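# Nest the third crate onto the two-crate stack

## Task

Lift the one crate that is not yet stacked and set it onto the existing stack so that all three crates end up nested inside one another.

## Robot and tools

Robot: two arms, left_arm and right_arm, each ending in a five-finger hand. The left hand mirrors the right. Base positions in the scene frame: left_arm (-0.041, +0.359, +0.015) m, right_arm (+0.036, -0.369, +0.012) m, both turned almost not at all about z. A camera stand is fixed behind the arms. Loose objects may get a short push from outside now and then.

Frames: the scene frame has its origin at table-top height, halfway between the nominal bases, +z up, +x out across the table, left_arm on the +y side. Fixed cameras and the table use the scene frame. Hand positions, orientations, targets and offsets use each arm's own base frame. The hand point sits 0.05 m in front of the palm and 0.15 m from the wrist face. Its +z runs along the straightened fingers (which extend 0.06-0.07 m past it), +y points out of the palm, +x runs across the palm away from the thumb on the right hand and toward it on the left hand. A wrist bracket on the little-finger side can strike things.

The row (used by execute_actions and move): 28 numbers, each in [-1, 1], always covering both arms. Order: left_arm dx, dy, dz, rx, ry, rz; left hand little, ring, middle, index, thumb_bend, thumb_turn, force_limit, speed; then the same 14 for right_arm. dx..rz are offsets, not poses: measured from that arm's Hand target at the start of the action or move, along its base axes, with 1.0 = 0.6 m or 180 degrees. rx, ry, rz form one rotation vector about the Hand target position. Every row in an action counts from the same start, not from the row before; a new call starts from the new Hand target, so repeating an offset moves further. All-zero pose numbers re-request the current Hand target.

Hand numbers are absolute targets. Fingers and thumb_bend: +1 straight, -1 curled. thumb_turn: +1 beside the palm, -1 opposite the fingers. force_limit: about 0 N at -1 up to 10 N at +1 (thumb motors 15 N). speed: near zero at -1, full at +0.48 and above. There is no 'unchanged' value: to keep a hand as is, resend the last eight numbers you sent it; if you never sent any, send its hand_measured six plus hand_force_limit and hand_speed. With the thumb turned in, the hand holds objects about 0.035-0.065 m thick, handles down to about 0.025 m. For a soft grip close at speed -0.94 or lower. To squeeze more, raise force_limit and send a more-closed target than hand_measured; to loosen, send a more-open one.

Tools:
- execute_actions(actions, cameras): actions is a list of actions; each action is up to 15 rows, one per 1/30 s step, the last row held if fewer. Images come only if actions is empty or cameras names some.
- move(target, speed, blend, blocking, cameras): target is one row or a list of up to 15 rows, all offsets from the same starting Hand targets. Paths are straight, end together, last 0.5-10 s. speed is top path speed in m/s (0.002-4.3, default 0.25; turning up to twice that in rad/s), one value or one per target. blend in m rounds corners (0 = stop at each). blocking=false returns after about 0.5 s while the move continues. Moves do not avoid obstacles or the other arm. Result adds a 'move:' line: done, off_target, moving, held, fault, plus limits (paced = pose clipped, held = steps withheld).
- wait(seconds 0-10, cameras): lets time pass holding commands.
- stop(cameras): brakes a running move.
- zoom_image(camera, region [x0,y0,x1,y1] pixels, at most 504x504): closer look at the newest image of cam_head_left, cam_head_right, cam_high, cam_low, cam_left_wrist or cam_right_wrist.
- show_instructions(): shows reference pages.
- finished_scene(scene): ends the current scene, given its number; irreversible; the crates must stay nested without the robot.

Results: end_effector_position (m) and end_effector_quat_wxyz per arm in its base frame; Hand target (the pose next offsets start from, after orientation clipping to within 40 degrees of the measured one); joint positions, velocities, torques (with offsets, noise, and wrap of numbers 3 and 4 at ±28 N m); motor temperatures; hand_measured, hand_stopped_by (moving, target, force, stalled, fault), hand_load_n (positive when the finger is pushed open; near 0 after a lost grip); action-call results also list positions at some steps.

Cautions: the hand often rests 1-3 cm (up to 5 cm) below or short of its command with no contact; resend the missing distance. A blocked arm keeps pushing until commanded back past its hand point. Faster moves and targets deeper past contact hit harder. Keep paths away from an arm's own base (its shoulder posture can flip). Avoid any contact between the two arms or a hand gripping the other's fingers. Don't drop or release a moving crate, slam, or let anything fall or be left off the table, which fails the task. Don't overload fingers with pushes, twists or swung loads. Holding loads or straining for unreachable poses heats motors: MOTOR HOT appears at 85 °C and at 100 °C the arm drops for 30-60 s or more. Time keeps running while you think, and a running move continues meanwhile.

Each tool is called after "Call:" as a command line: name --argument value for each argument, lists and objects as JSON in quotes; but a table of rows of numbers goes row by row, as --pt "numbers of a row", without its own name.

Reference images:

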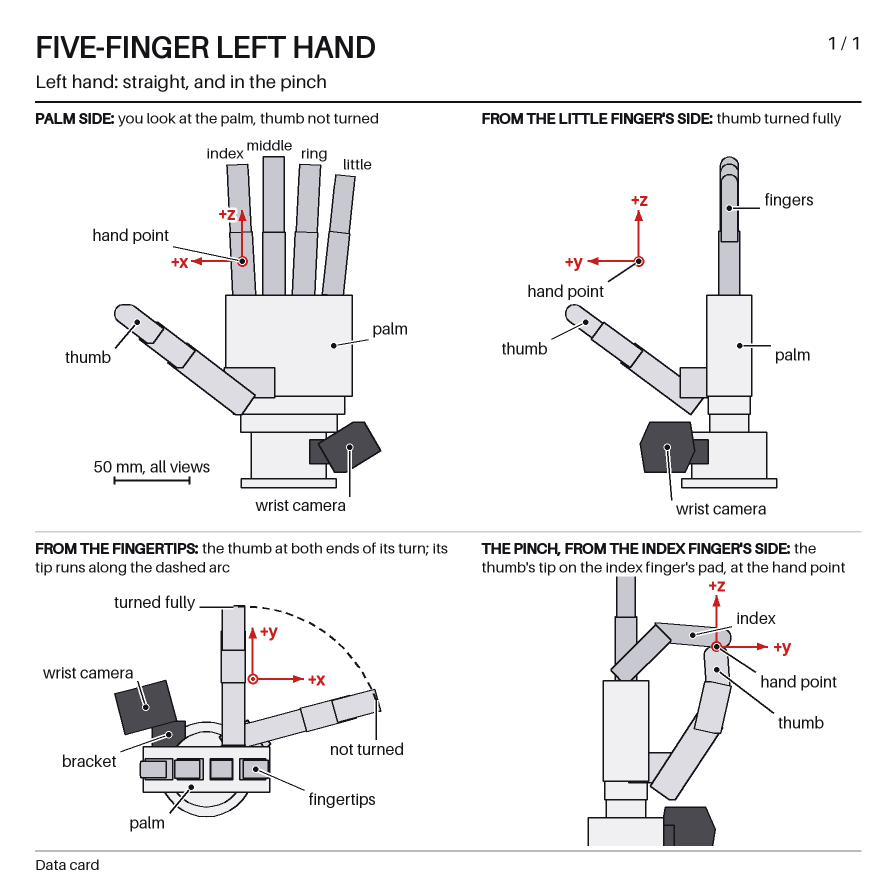

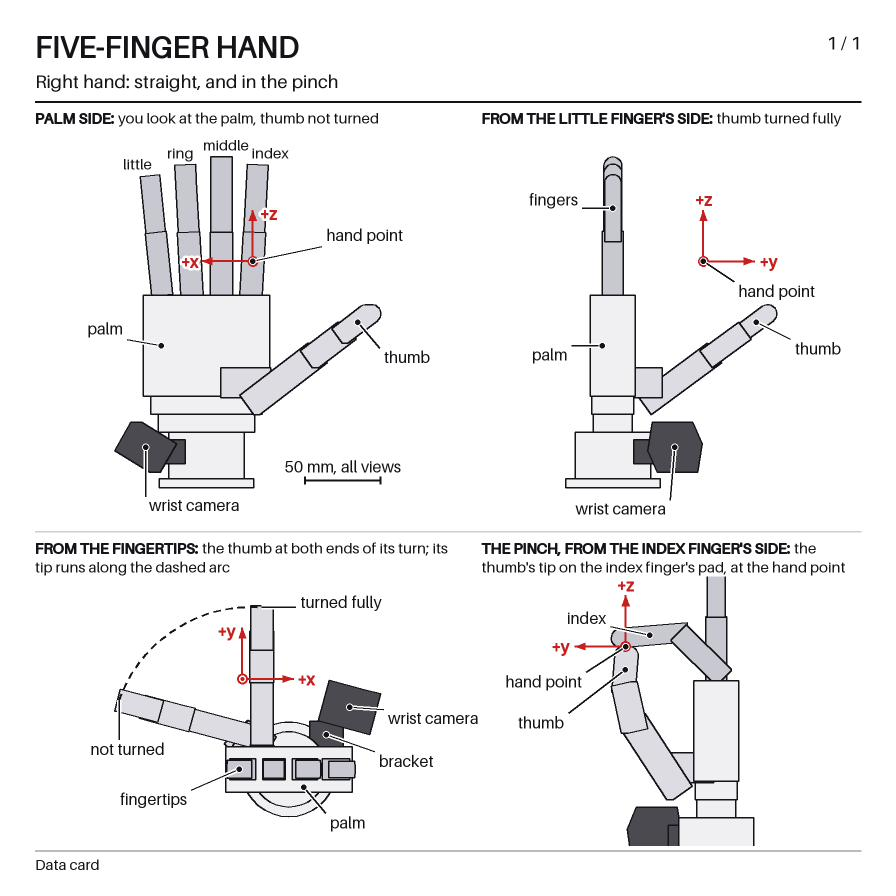

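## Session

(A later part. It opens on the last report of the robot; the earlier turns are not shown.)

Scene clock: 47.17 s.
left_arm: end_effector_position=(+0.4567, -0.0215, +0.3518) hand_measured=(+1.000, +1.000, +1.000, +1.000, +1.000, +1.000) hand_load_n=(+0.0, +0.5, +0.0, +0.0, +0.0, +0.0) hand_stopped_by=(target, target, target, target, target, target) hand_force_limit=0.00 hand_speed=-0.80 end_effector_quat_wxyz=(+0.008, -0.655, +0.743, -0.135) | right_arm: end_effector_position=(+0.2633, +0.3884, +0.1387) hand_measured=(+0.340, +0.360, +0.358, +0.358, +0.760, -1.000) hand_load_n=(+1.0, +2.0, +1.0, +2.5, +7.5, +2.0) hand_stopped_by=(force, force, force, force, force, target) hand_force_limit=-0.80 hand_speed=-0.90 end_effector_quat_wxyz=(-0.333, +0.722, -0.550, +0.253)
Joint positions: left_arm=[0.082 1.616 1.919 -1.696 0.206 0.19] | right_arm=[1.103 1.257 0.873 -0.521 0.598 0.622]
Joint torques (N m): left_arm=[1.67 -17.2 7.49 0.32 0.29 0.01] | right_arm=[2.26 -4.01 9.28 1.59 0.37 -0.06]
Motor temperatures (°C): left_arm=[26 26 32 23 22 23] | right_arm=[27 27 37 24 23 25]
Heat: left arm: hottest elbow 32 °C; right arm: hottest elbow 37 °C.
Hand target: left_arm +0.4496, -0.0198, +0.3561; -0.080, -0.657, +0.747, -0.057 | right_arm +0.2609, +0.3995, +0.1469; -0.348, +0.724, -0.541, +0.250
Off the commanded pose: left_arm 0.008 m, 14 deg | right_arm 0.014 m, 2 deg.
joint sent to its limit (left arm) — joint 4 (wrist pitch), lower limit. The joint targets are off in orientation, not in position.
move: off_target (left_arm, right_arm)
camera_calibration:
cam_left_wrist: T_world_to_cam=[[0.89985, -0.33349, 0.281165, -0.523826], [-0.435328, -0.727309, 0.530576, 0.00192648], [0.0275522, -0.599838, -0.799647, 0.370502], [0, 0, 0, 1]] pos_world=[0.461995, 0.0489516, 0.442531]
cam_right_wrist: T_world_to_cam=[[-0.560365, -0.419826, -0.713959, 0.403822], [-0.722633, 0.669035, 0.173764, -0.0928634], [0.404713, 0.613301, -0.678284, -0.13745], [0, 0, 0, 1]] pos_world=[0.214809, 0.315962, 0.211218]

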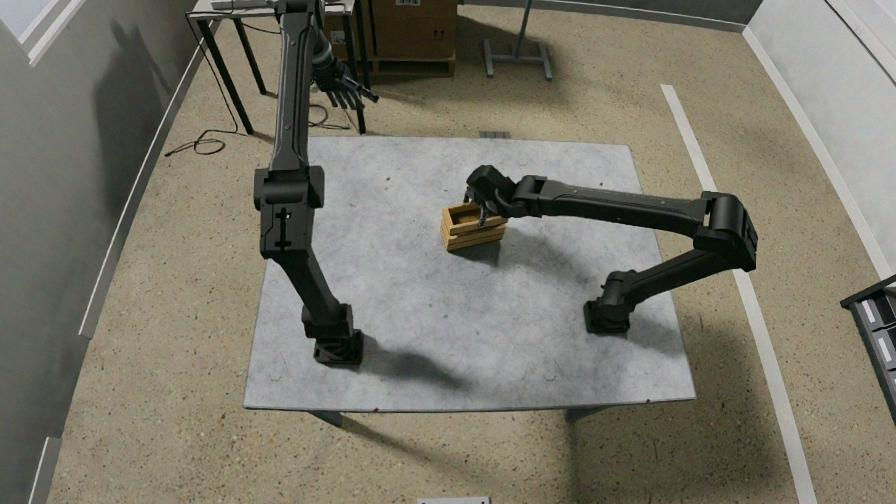

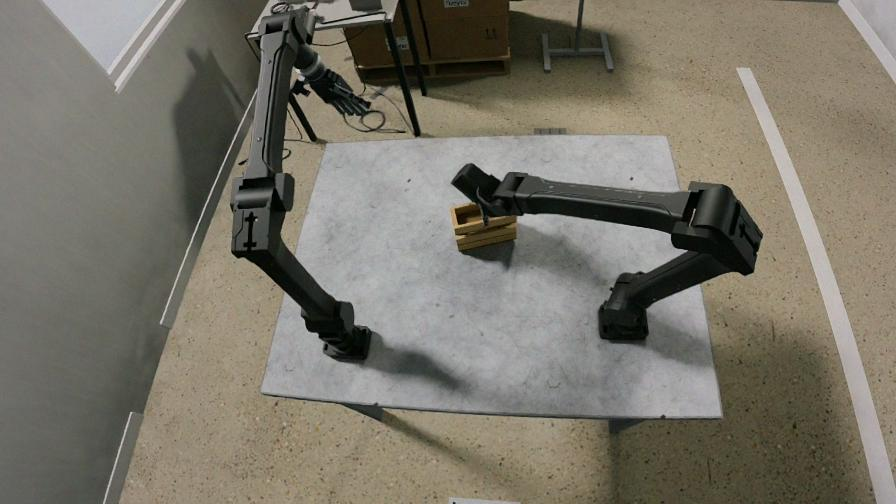

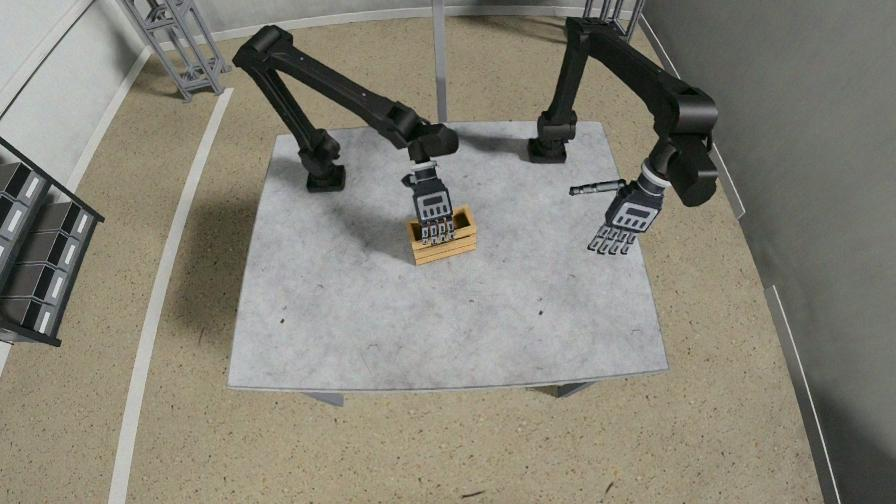

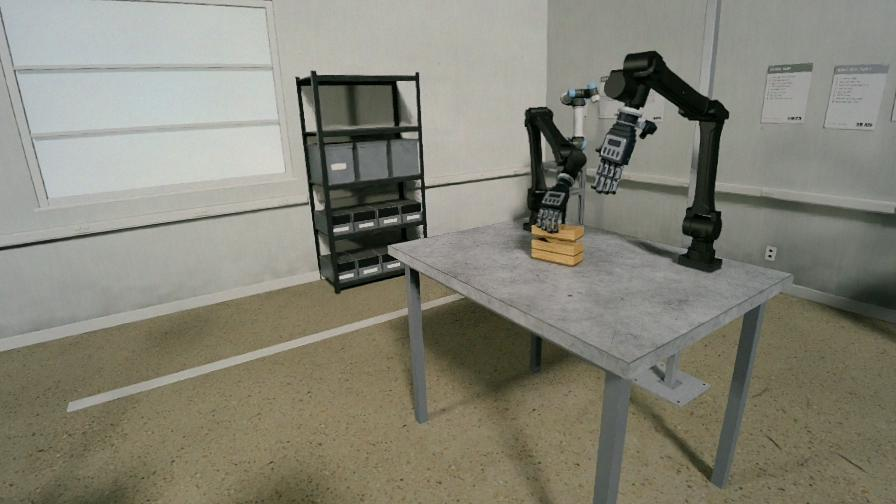

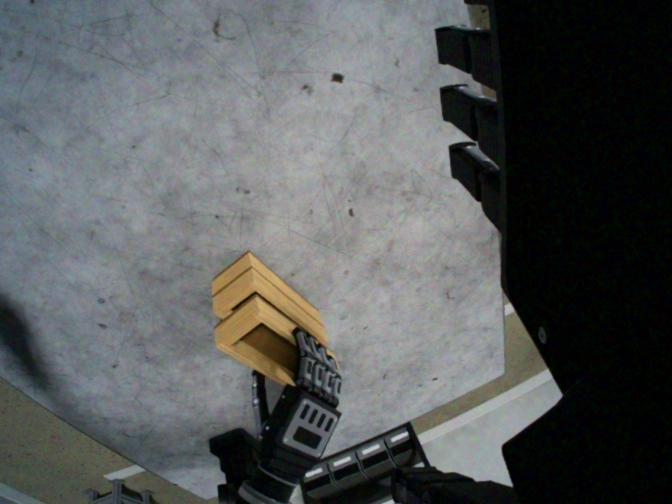

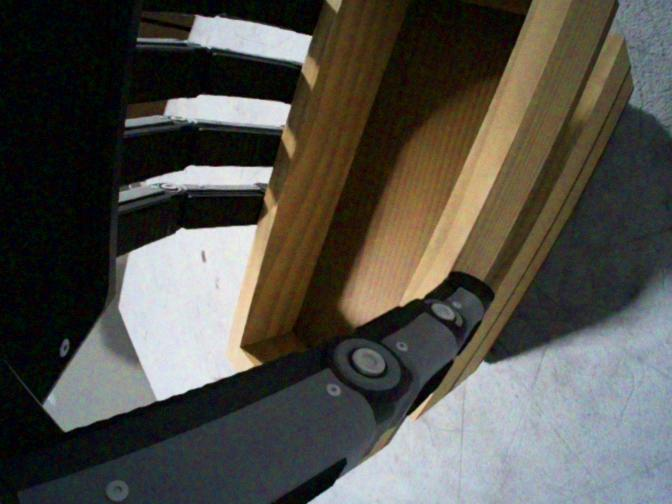

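Call:
move --target '[0,0,0,0,0,0,1,1,1,1,1,1,0,-0.8,-0.0028,0.0005,-0.0223,0.0,0.0,0.002,0.1,0.1,0.15,0.15,0.5,-1,-0.8,-0.9]' --speed 0.05 --cameras '["cam_right_wrist","cam_left_wrist","cam_high","cam_low","cam_head_right"]'

Call:
zoom_image --camera "cam_left_wrist" --region '[205, 245, 285, 325]'

Call:
zoom_image --camera "cam_right_wrist" --region '[540, 0, 652, 112]'

Call:
zoom_image --camera "cam_right_wrist" --region '[400, 270, 520, 420]'

Call:
zoom_image --camera "cam_right_wrist" --region '[470, 110, 590, 290]'

Call:
zoom_image --camera "cam_high" --region '[395, 190, 485, 280]'

Call:
zoom_image --camera "cam_low" --region '[525, 210, 590, 275]'

Scene clock: 51.37 s.
left_arm: end_effector_position=(+0.4567, -0.0215, +0.3518) hand_measured=(+1.000, +1.000, +1.000, +1.000, +1.000, +1.000) hand_load_n=(+0.0, +0.0, +0.0, +0.0, +0.0, +0.0) hand_stopped_by=(target, target, target, target, target, target) hand_force_limit=0.00 hand_speed=-0.80 end_effector_quat_wxyz=(+0.008, -0.655, +0.743, -0.135) | right_arm: end_effector_position=(+0.2618, +0.3884, +0.1255) hand_measured=(+0.340, +0.360, +0.358, +0.358, +0.760, -1.000) hand_load_n=(+0.5, +2.5, +1.0, +2.0, +7.5, +2.0) hand_stopped_by=(force, force, force, force, force, target) hand_force_limit=-0.80 hand_speed=-0.90 end_effector_quat_wxyz=(-0.334, +0.724, -0.548, +0.252)
Joint positions: left_arm=[0.082 1.616 1.919 -1.696 0.206 0.19] | right_arm=[1.106 1.269 0.846 -0.479 0.596 0.619]
Joint torques (N m): left_arm=[1.61 -17.44 7.5 0.28 0.3 0.01] | right_arm=[2.2 -4.07 9.14 1.59 0.34 -0.05]
Heat: left arm: hottest elbow 32 °C; right arm: hottest elbow 36 °C.
Hand target: left_arm +0.4496, -0.0198, +0.3561; -0.080, -0.657, +0.747, -0.057 | right_arm +0.2592, +0.3998, +0.1336; -0.349, +0.725, -0.539, +0.249
Off the commanded pose: left_arm 0.008 m, 14 deg | right_arm 0.014 m, 2 deg.
joint sent to its limit (left arm) — joint 4 (wrist pitch), lower limit. The joint targets are off in orientation, not in position.
move: off_target (left_arm, right_arm)
camera_calibration:
cam_left_wrist: T_world_to_cam=[[0.89985, -0.33349, 0.281165, -0.523826], [-0.435328, -0.727309, 0.530576, 0.00192648], [0.0275522, -0.599838, -0.799647, 0.370502], [0, 0, 0, 1]] pos_world=[0.461995, 0.0489516, 0.442531]
cam_right_wrist: T_world_to_cam=[[-0.557682, -0.422837, -0.714283, 0.394142], [-0.726484, 0.664892, 0.173609, -0.0890691], [0.401512, 0.615733, -0.677983, -0.145983], [0, 0, 0, 1]] pos_world=[0.213712, 0.315766, 0.198018]
Images, in order (width x height): cam_head_right 896x504, cam_high 896x504, cam_low 896x504, cam_left_wrist 672x504, cam_right_wrist 672x504.

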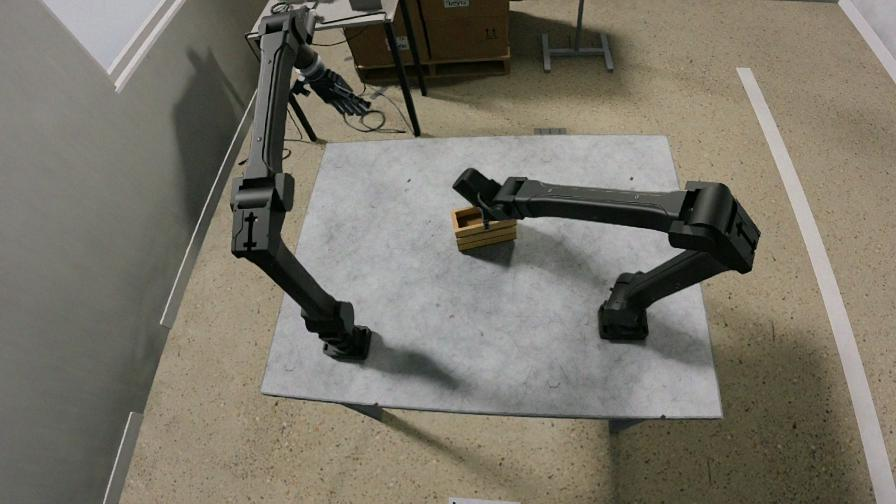

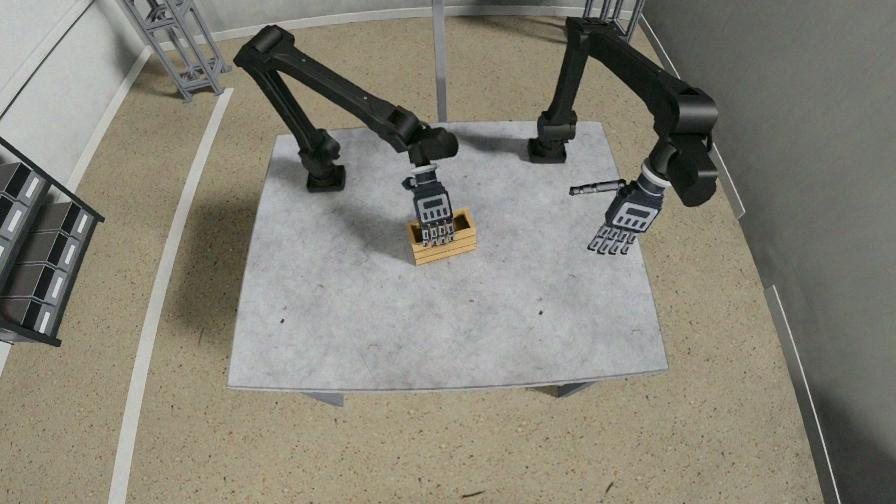

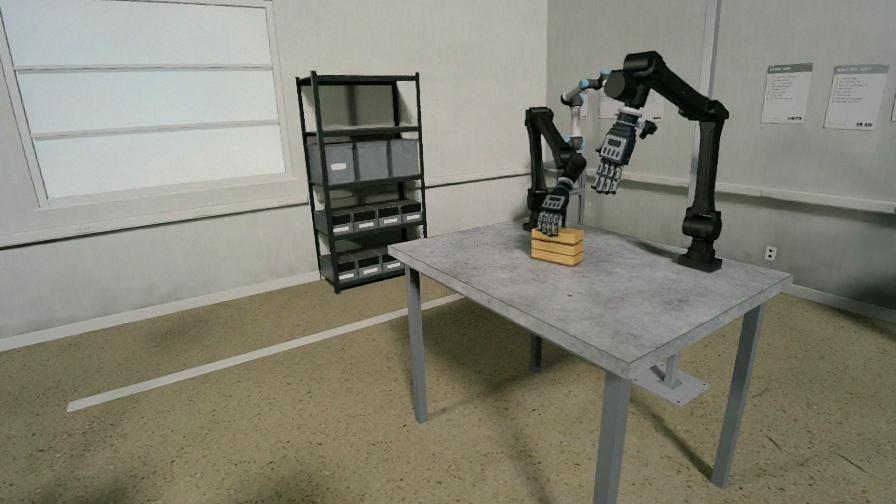

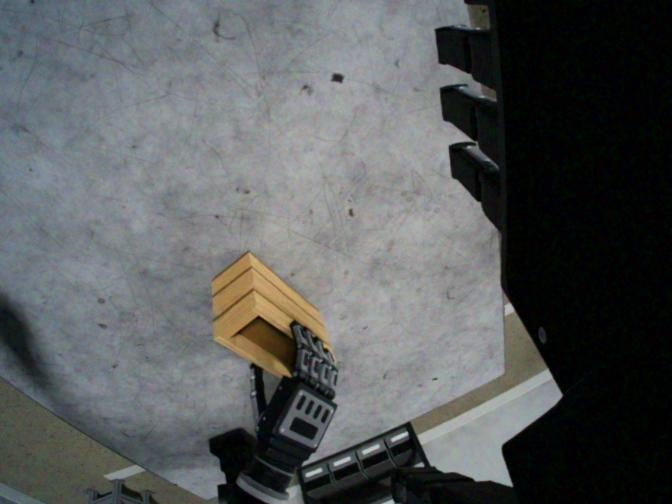

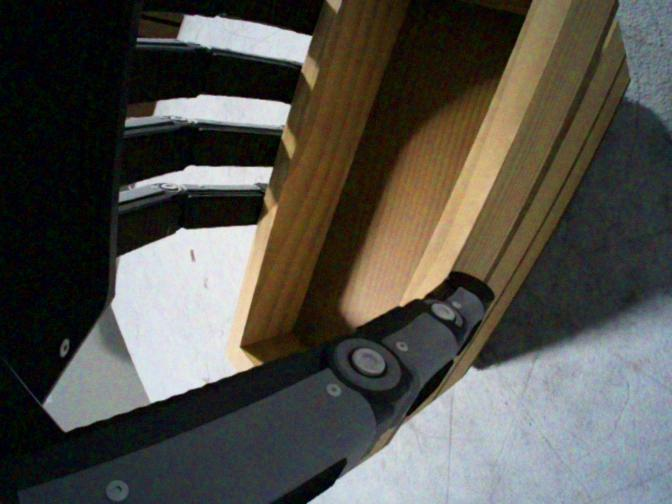

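Scaled by 6.300 from the camera's 672x504 image, which has a finer 960x720 frame.

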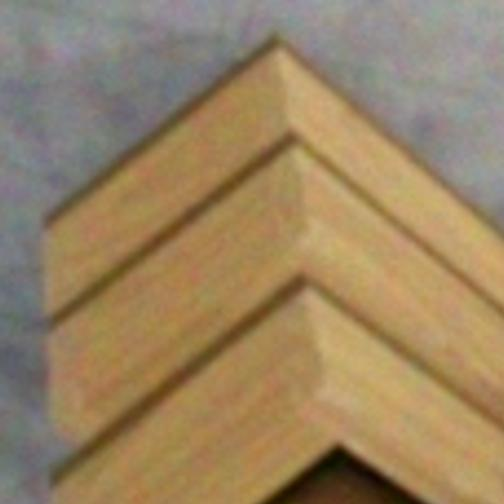

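Scaled by 4.500 from the camera's 672x504 image, which has a finer 960x720 frame.

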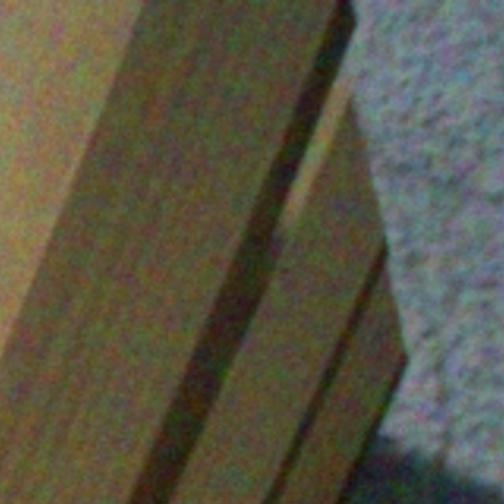

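Scaled by 3.360 from the camera's 672x504 image, which has a finer 960x720 frame.

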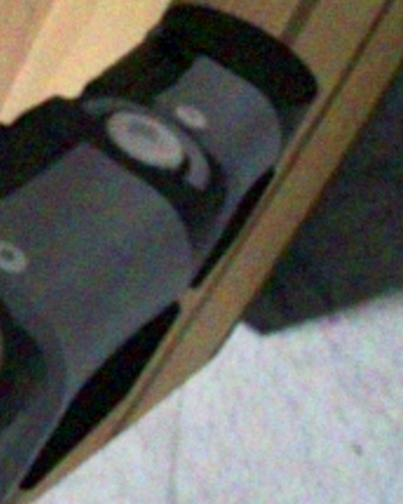

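Scaled by 2.800 from the camera's 672x504 image, which has a finer 960x720 frame.

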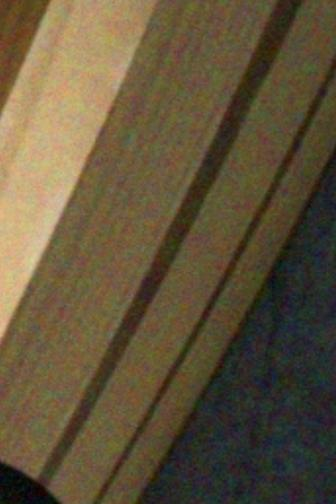

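Scaled by 5.600.

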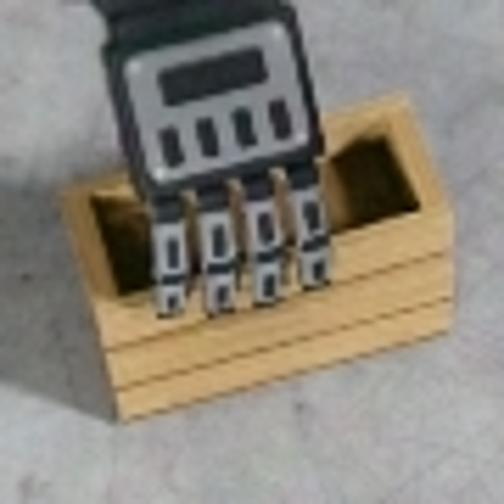

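Scaled by 7.754.

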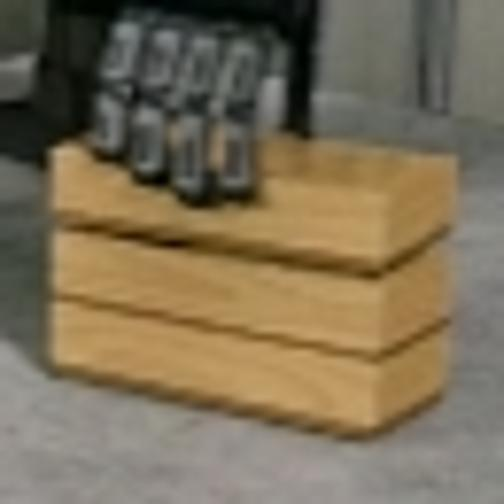

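Call:
move --target '[0,0,0,0,0,0,1,1,1,1,1,1,0,-0.8,-0.0008,0.004,-0.006,-0.0028,-0.0007,0.0,0.1,0.1,0.15,0.15,0.5,-1,-0.8,-0.9]' --speed 0.03 --cameras '["cam_right_wrist","cam_left_wrist","cam_high","cam_low"]'

Call:
zoom_image --camera "cam_left_wrist" --region '[205, 245, 285, 325]'

Call:
zoom_image --camera "cam_right_wrist" --region '[540, 0, 652, 112]'

Call:
zoom_image --camera "cam_right_wrist" --region '[470, 110, 590, 290]'

Call:
zoom_image --camera "cam_low" --region '[525, 210, 590, 275]'

Scene clock: 56.10 s.
left_arm: end_effector_position=(+0.4567, -0.0215, +0.3518) hand_measured=(+1.000, +1.000, +1.000, +1.000, +1.000, +1.000) hand_load_n=(+0.0, -0.5, +0.0, +0.0, +0.0, +0.0) hand_stopped_by=(target, target, target, target, target, target) hand_force_limit=0.00 hand_speed=-0.80 end_effector_quat_wxyz=(+0.008, -0.655, +0.743, -0.135) | right_arm: end_effector_position=(+0.2603, +0.3902, +0.1220) hand_measured=(+0.340, +0.360, +0.358, +0.358, +0.760, -1.000) hand_load_n=(+1.0, +2.0, +1.5, +2.0, +7.0, +2.0) hand_stopped_by=(force, force, force, force, force, target) hand_force_limit=-0.80 hand_speed=-0.90 end_effector_quat_wxyz=(-0.332, +0.726, -0.546, +0.253)
Joint positions: left_arm=[0.082 1.616 1.919 -1.696 0.206 0.19] | right_arm=[1.112 1.279 0.846 -0.475 0.599 0.618]
Joint torques (N m): left_arm=[1.61 -17.32 7.45 0.35 0.31 0] | right_arm=[2.32 -3.84 9.39 1.58 0.53 -0.05]
Heat: left arm: hottest elbow 32 °C; right arm: hottest elbow 36 °C.
Hand target: left_arm +0.4496, -0.0198, +0.3561; -0.080, -0.657, +0.747, -0.057 | right_arm +0.2587, +0.4022, +0.1299; -0.346, +0.727, -0.537, +0.252
Off the commanded pose: left_arm 0.008 m, 14 deg | right_arm 0.015 m, 2 deg.
joint sent to its limit (left arm) — joint 4 (wrist pitch), lower limit. The joint targets are off in orientation, not in position.
move: off_target (left_arm, right_arm)
camera_calibration:
cam_left_wrist: T_world_to_cam=[[0.89985, -0.33349, 0.281165, -0.523826], [-0.435328, -0.727309, 0.530576, 0.00192648], [0.0275522, -0.599838, -0.799647, 0.370502], [0, 0, 0, 1]] pos_world=[0.461995, 0.0489516, 0.442531]
cam_right_wrist: T_world_to_cam=[[-0.556046, -0.43014, -0.711191, 0.393519], [-0.72923, 0.663036, 0.169134, -0.0887501], [0.398794, 0.612669, -0.682349, -0.146489], [0, 0, 0, 1]] pos_world=[0.212514, 0.317862, 0.194921]
Images, in order (width x height): cam_high 896x504, cam_low 896x504, cam_left_wrist 672x504, cam_right_wrist 672x504.

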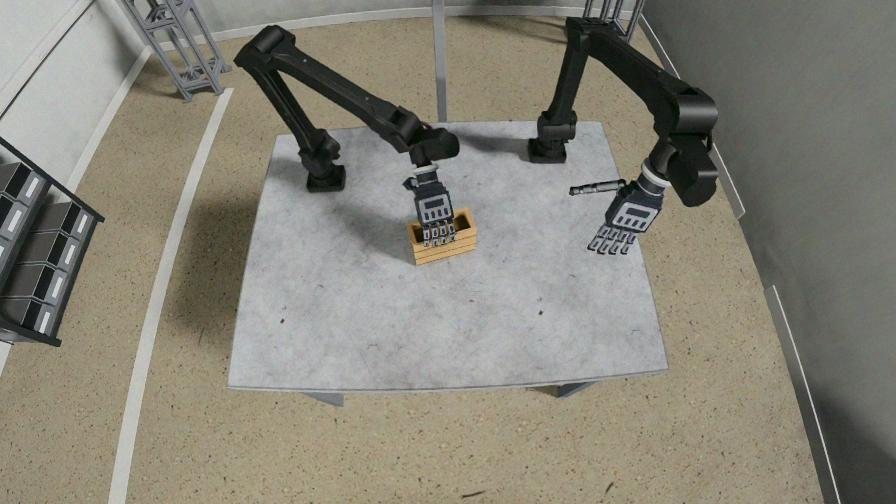

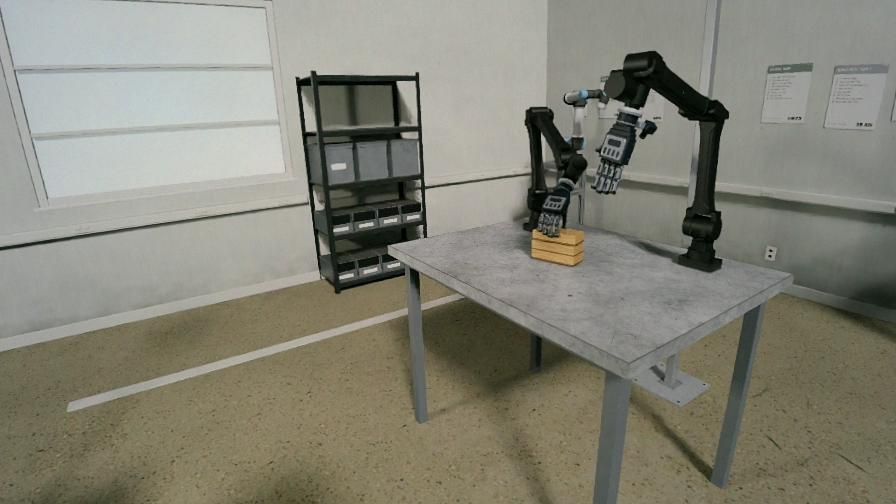

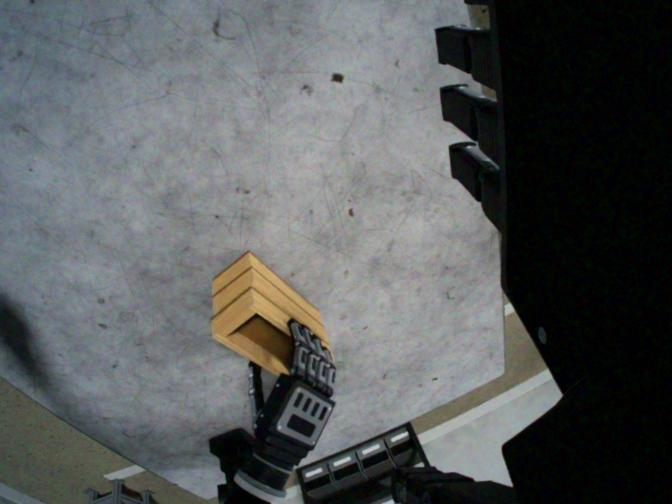

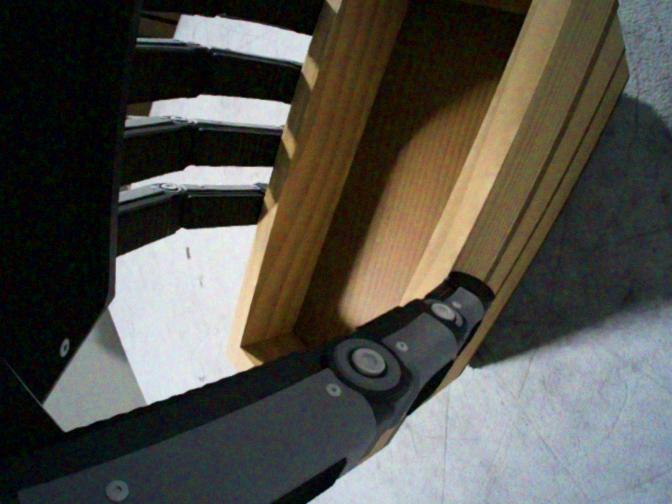

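Scaled by 6.300 from the camera's 672x504 image, which has a finer 960x720 frame.

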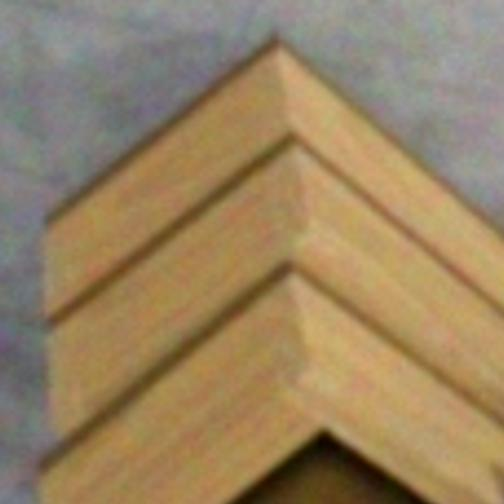

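Scaled by 4.500 from the camera's 672x504 image, which has a finer 960x720 frame.

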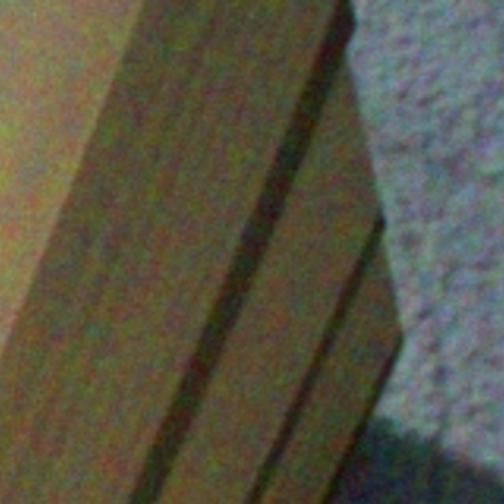

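Scaled by 2.800 from the camera's 672x504 image, which has a finer 960x720 frame.

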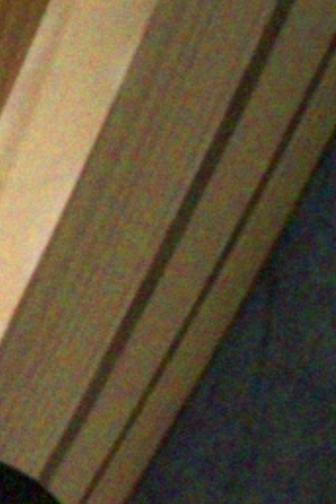

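Scaled by 7.754.

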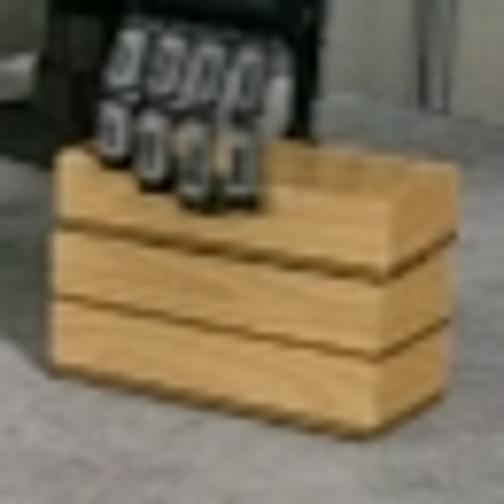

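Call:
move --target '[0,0,0,0,0,0,1,1,1,1,1,1,0,-0.8,0.0013,0.0,0.0033,0.0,0.0,-0.011,0.1,0.1,0.15,0.15,0.5,-1,-0.8,-0.9]' --speed 0.04 --cameras '["cam_right_wrist","cam_left_wrist","cam_high","cam_low"]'

Call:
zoom_image --camera "cam_left_wrist" --region '[205, 245, 285, 325]'

Call:
zoom_image --camera "cam_right_wrist" --region '[540, 0, 652, 112]'

Call:
zoom_image --camera "cam_right_wrist" --region '[470, 110, 590, 290]'

Call:
zoom_image --camera "cam_low" --region '[525, 210, 590, 275]'

Scene clock: 59.63 s.
left_arm: end_effector_position=(+0.4567, -0.0215, +0.3518) hand_measured=(+1.000, +1.000, +1.000, +1.000, +1.000, +1.000) hand_load_n=(-0.5, +0.0, +0.0, +0.0, +0.0, +0.0) hand_stopped_by=(target, target, target, target, target, target) hand_force_limit=0.00 hand_speed=-0.80 end_effector_quat_wxyz=(+0.008, -0.655, +0.743, -0.135) | right_arm: end_effector_position=(+0.2612, +0.3889, +0.1187) hand_measured=(+0.340, +0.360, +0.358, +0.358, +0.760, -1.000) hand_load_n=(+0.5, +2.5, +1.5, +2.5, +7.5, +2.0) hand_stopped_by=(force, force, force, force, force, target) hand_force_limit=-0.80 hand_speed=-0.90 end_effector_quat_wxyz=(-0.328, +0.722, -0.550, +0.262)
Joint positions: left_arm=[0.082 1.616 1.919 -1.696 0.206 0.19] | right_arm=[1.119 1.288 0.846 -0.48 0.624 0.633]
Joint torques (N m): left_arm=[1.14 -17.14 7.39 0.42 0.31 -0.03] | right_arm=[2.37 -4.13 10.55 0.64 0.59 0.16]
Heat: left arm: hottest elbow 32 °C; right arm: hottest elbow 36 °C.
Hand target: left_arm +0.4496, -0.0198, +0.3561; -0.080, -0.657, +0.747, -0.057 | right_arm +0.2596, +0.4021, +0.1320; -0.342, +0.717, -0.550, +0.258
Off the commanded pose: left_arm 0.008 m, 14 deg | right_arm 0.019 m, 2 deg.
joint sent to its limit (left arm) — joint 4 (wrist pitch), lower limit. The joint targets are off in orientation, not in position.
move: off_target (left_arm, right_arm)
camera_calibration:
cam_left_wrist: T_world_to_cam=[[0.89985, -0.33349, 0.281165, -0.523826], [-0.435328, -0.727309, 0.530576, 0.00192648], [0.0275522, -0.599838, -0.799647, 0.370502], [0, 0, 0, 1]] pos_world=[0.461995, 0.0489516, 0.442531]
cam_right_wrist: T_world_to_cam=[[-0.557696, -0.427178, -0.711684, 0.390445], [-0.718325, 0.678007, 0.155936, -0.0938365], [0.415914, 0.598185, -0.684974, -0.146831], [0, 0, 0, 1]] pos_world=[0.211413, 0.318243, 0.19193]
Images, in order (width x height): cam_high 896x504, cam_low 896x504, cam_left_wrist 672x504, cam_right_wrist 672x504.

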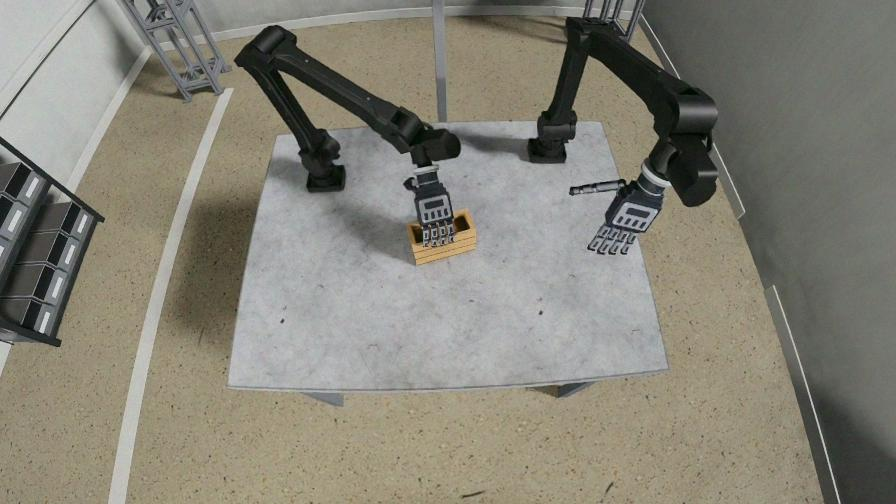

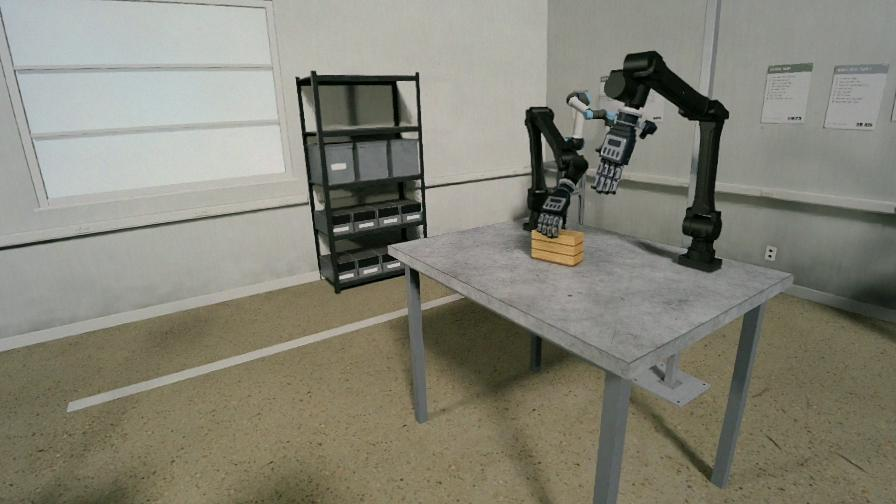

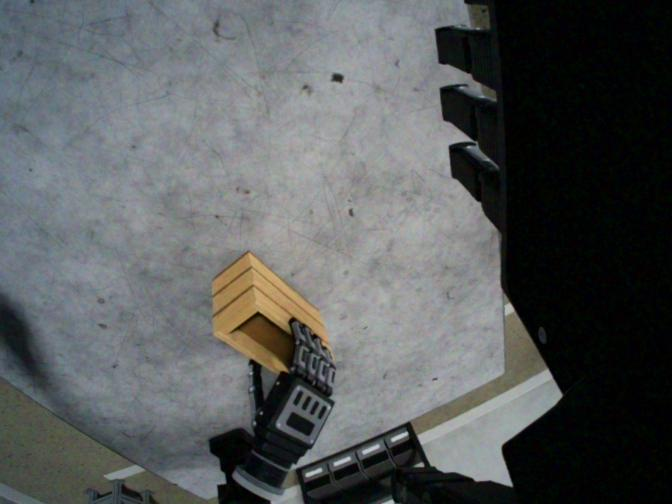

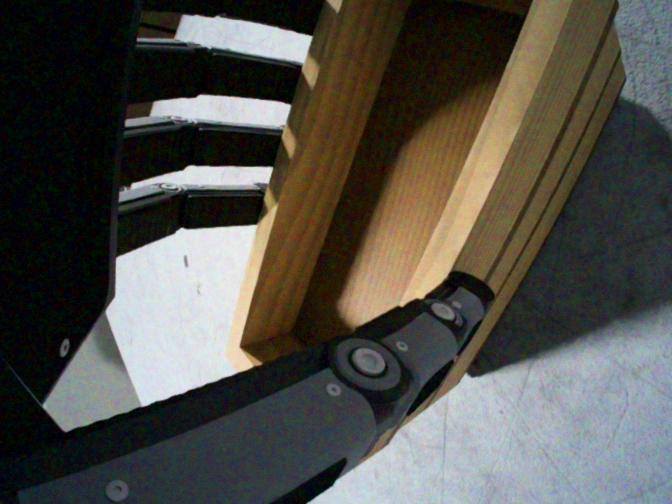

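Scaled by 6.300 from the camera's 672x504 image, which has a finer 960x720 frame.

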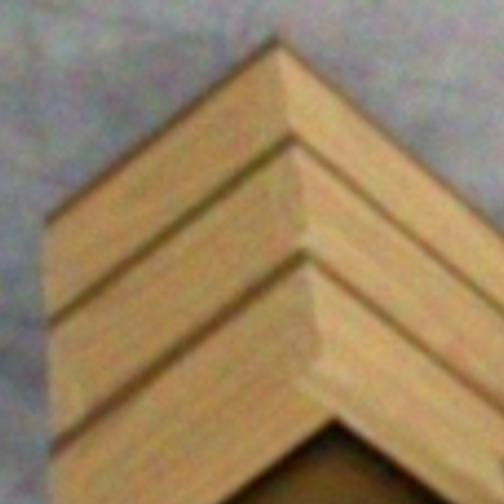

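Scaled by 4.500 from the camera's 672x504 image, which has a finer 960x720 frame.

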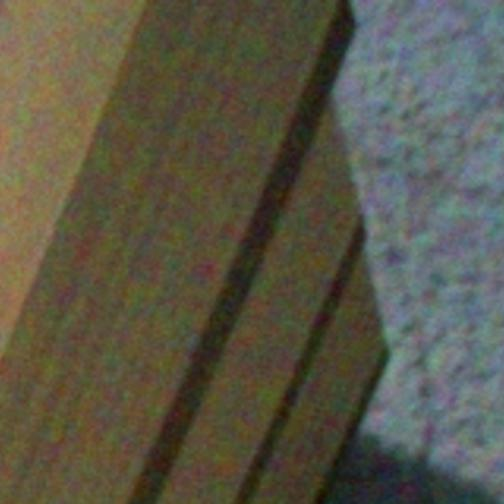

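Scaled by 2.800 from the camera's 672x504 image, which has a finer 960x720 frame.

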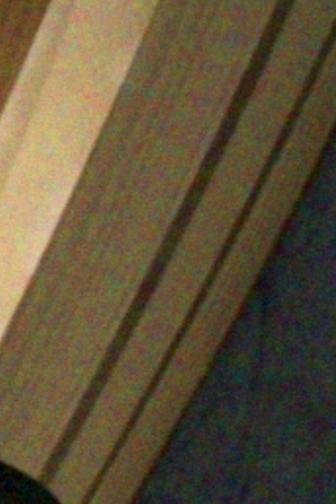

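Scaled by 7.754.

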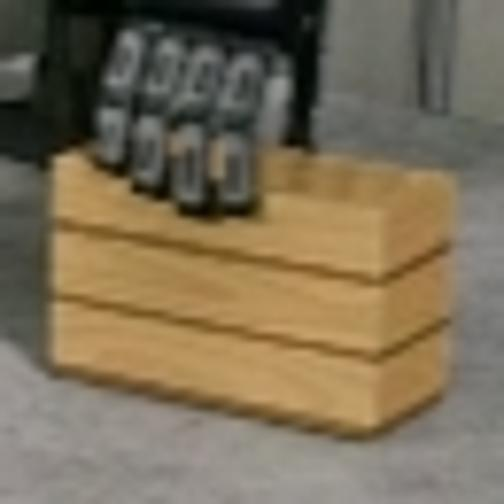

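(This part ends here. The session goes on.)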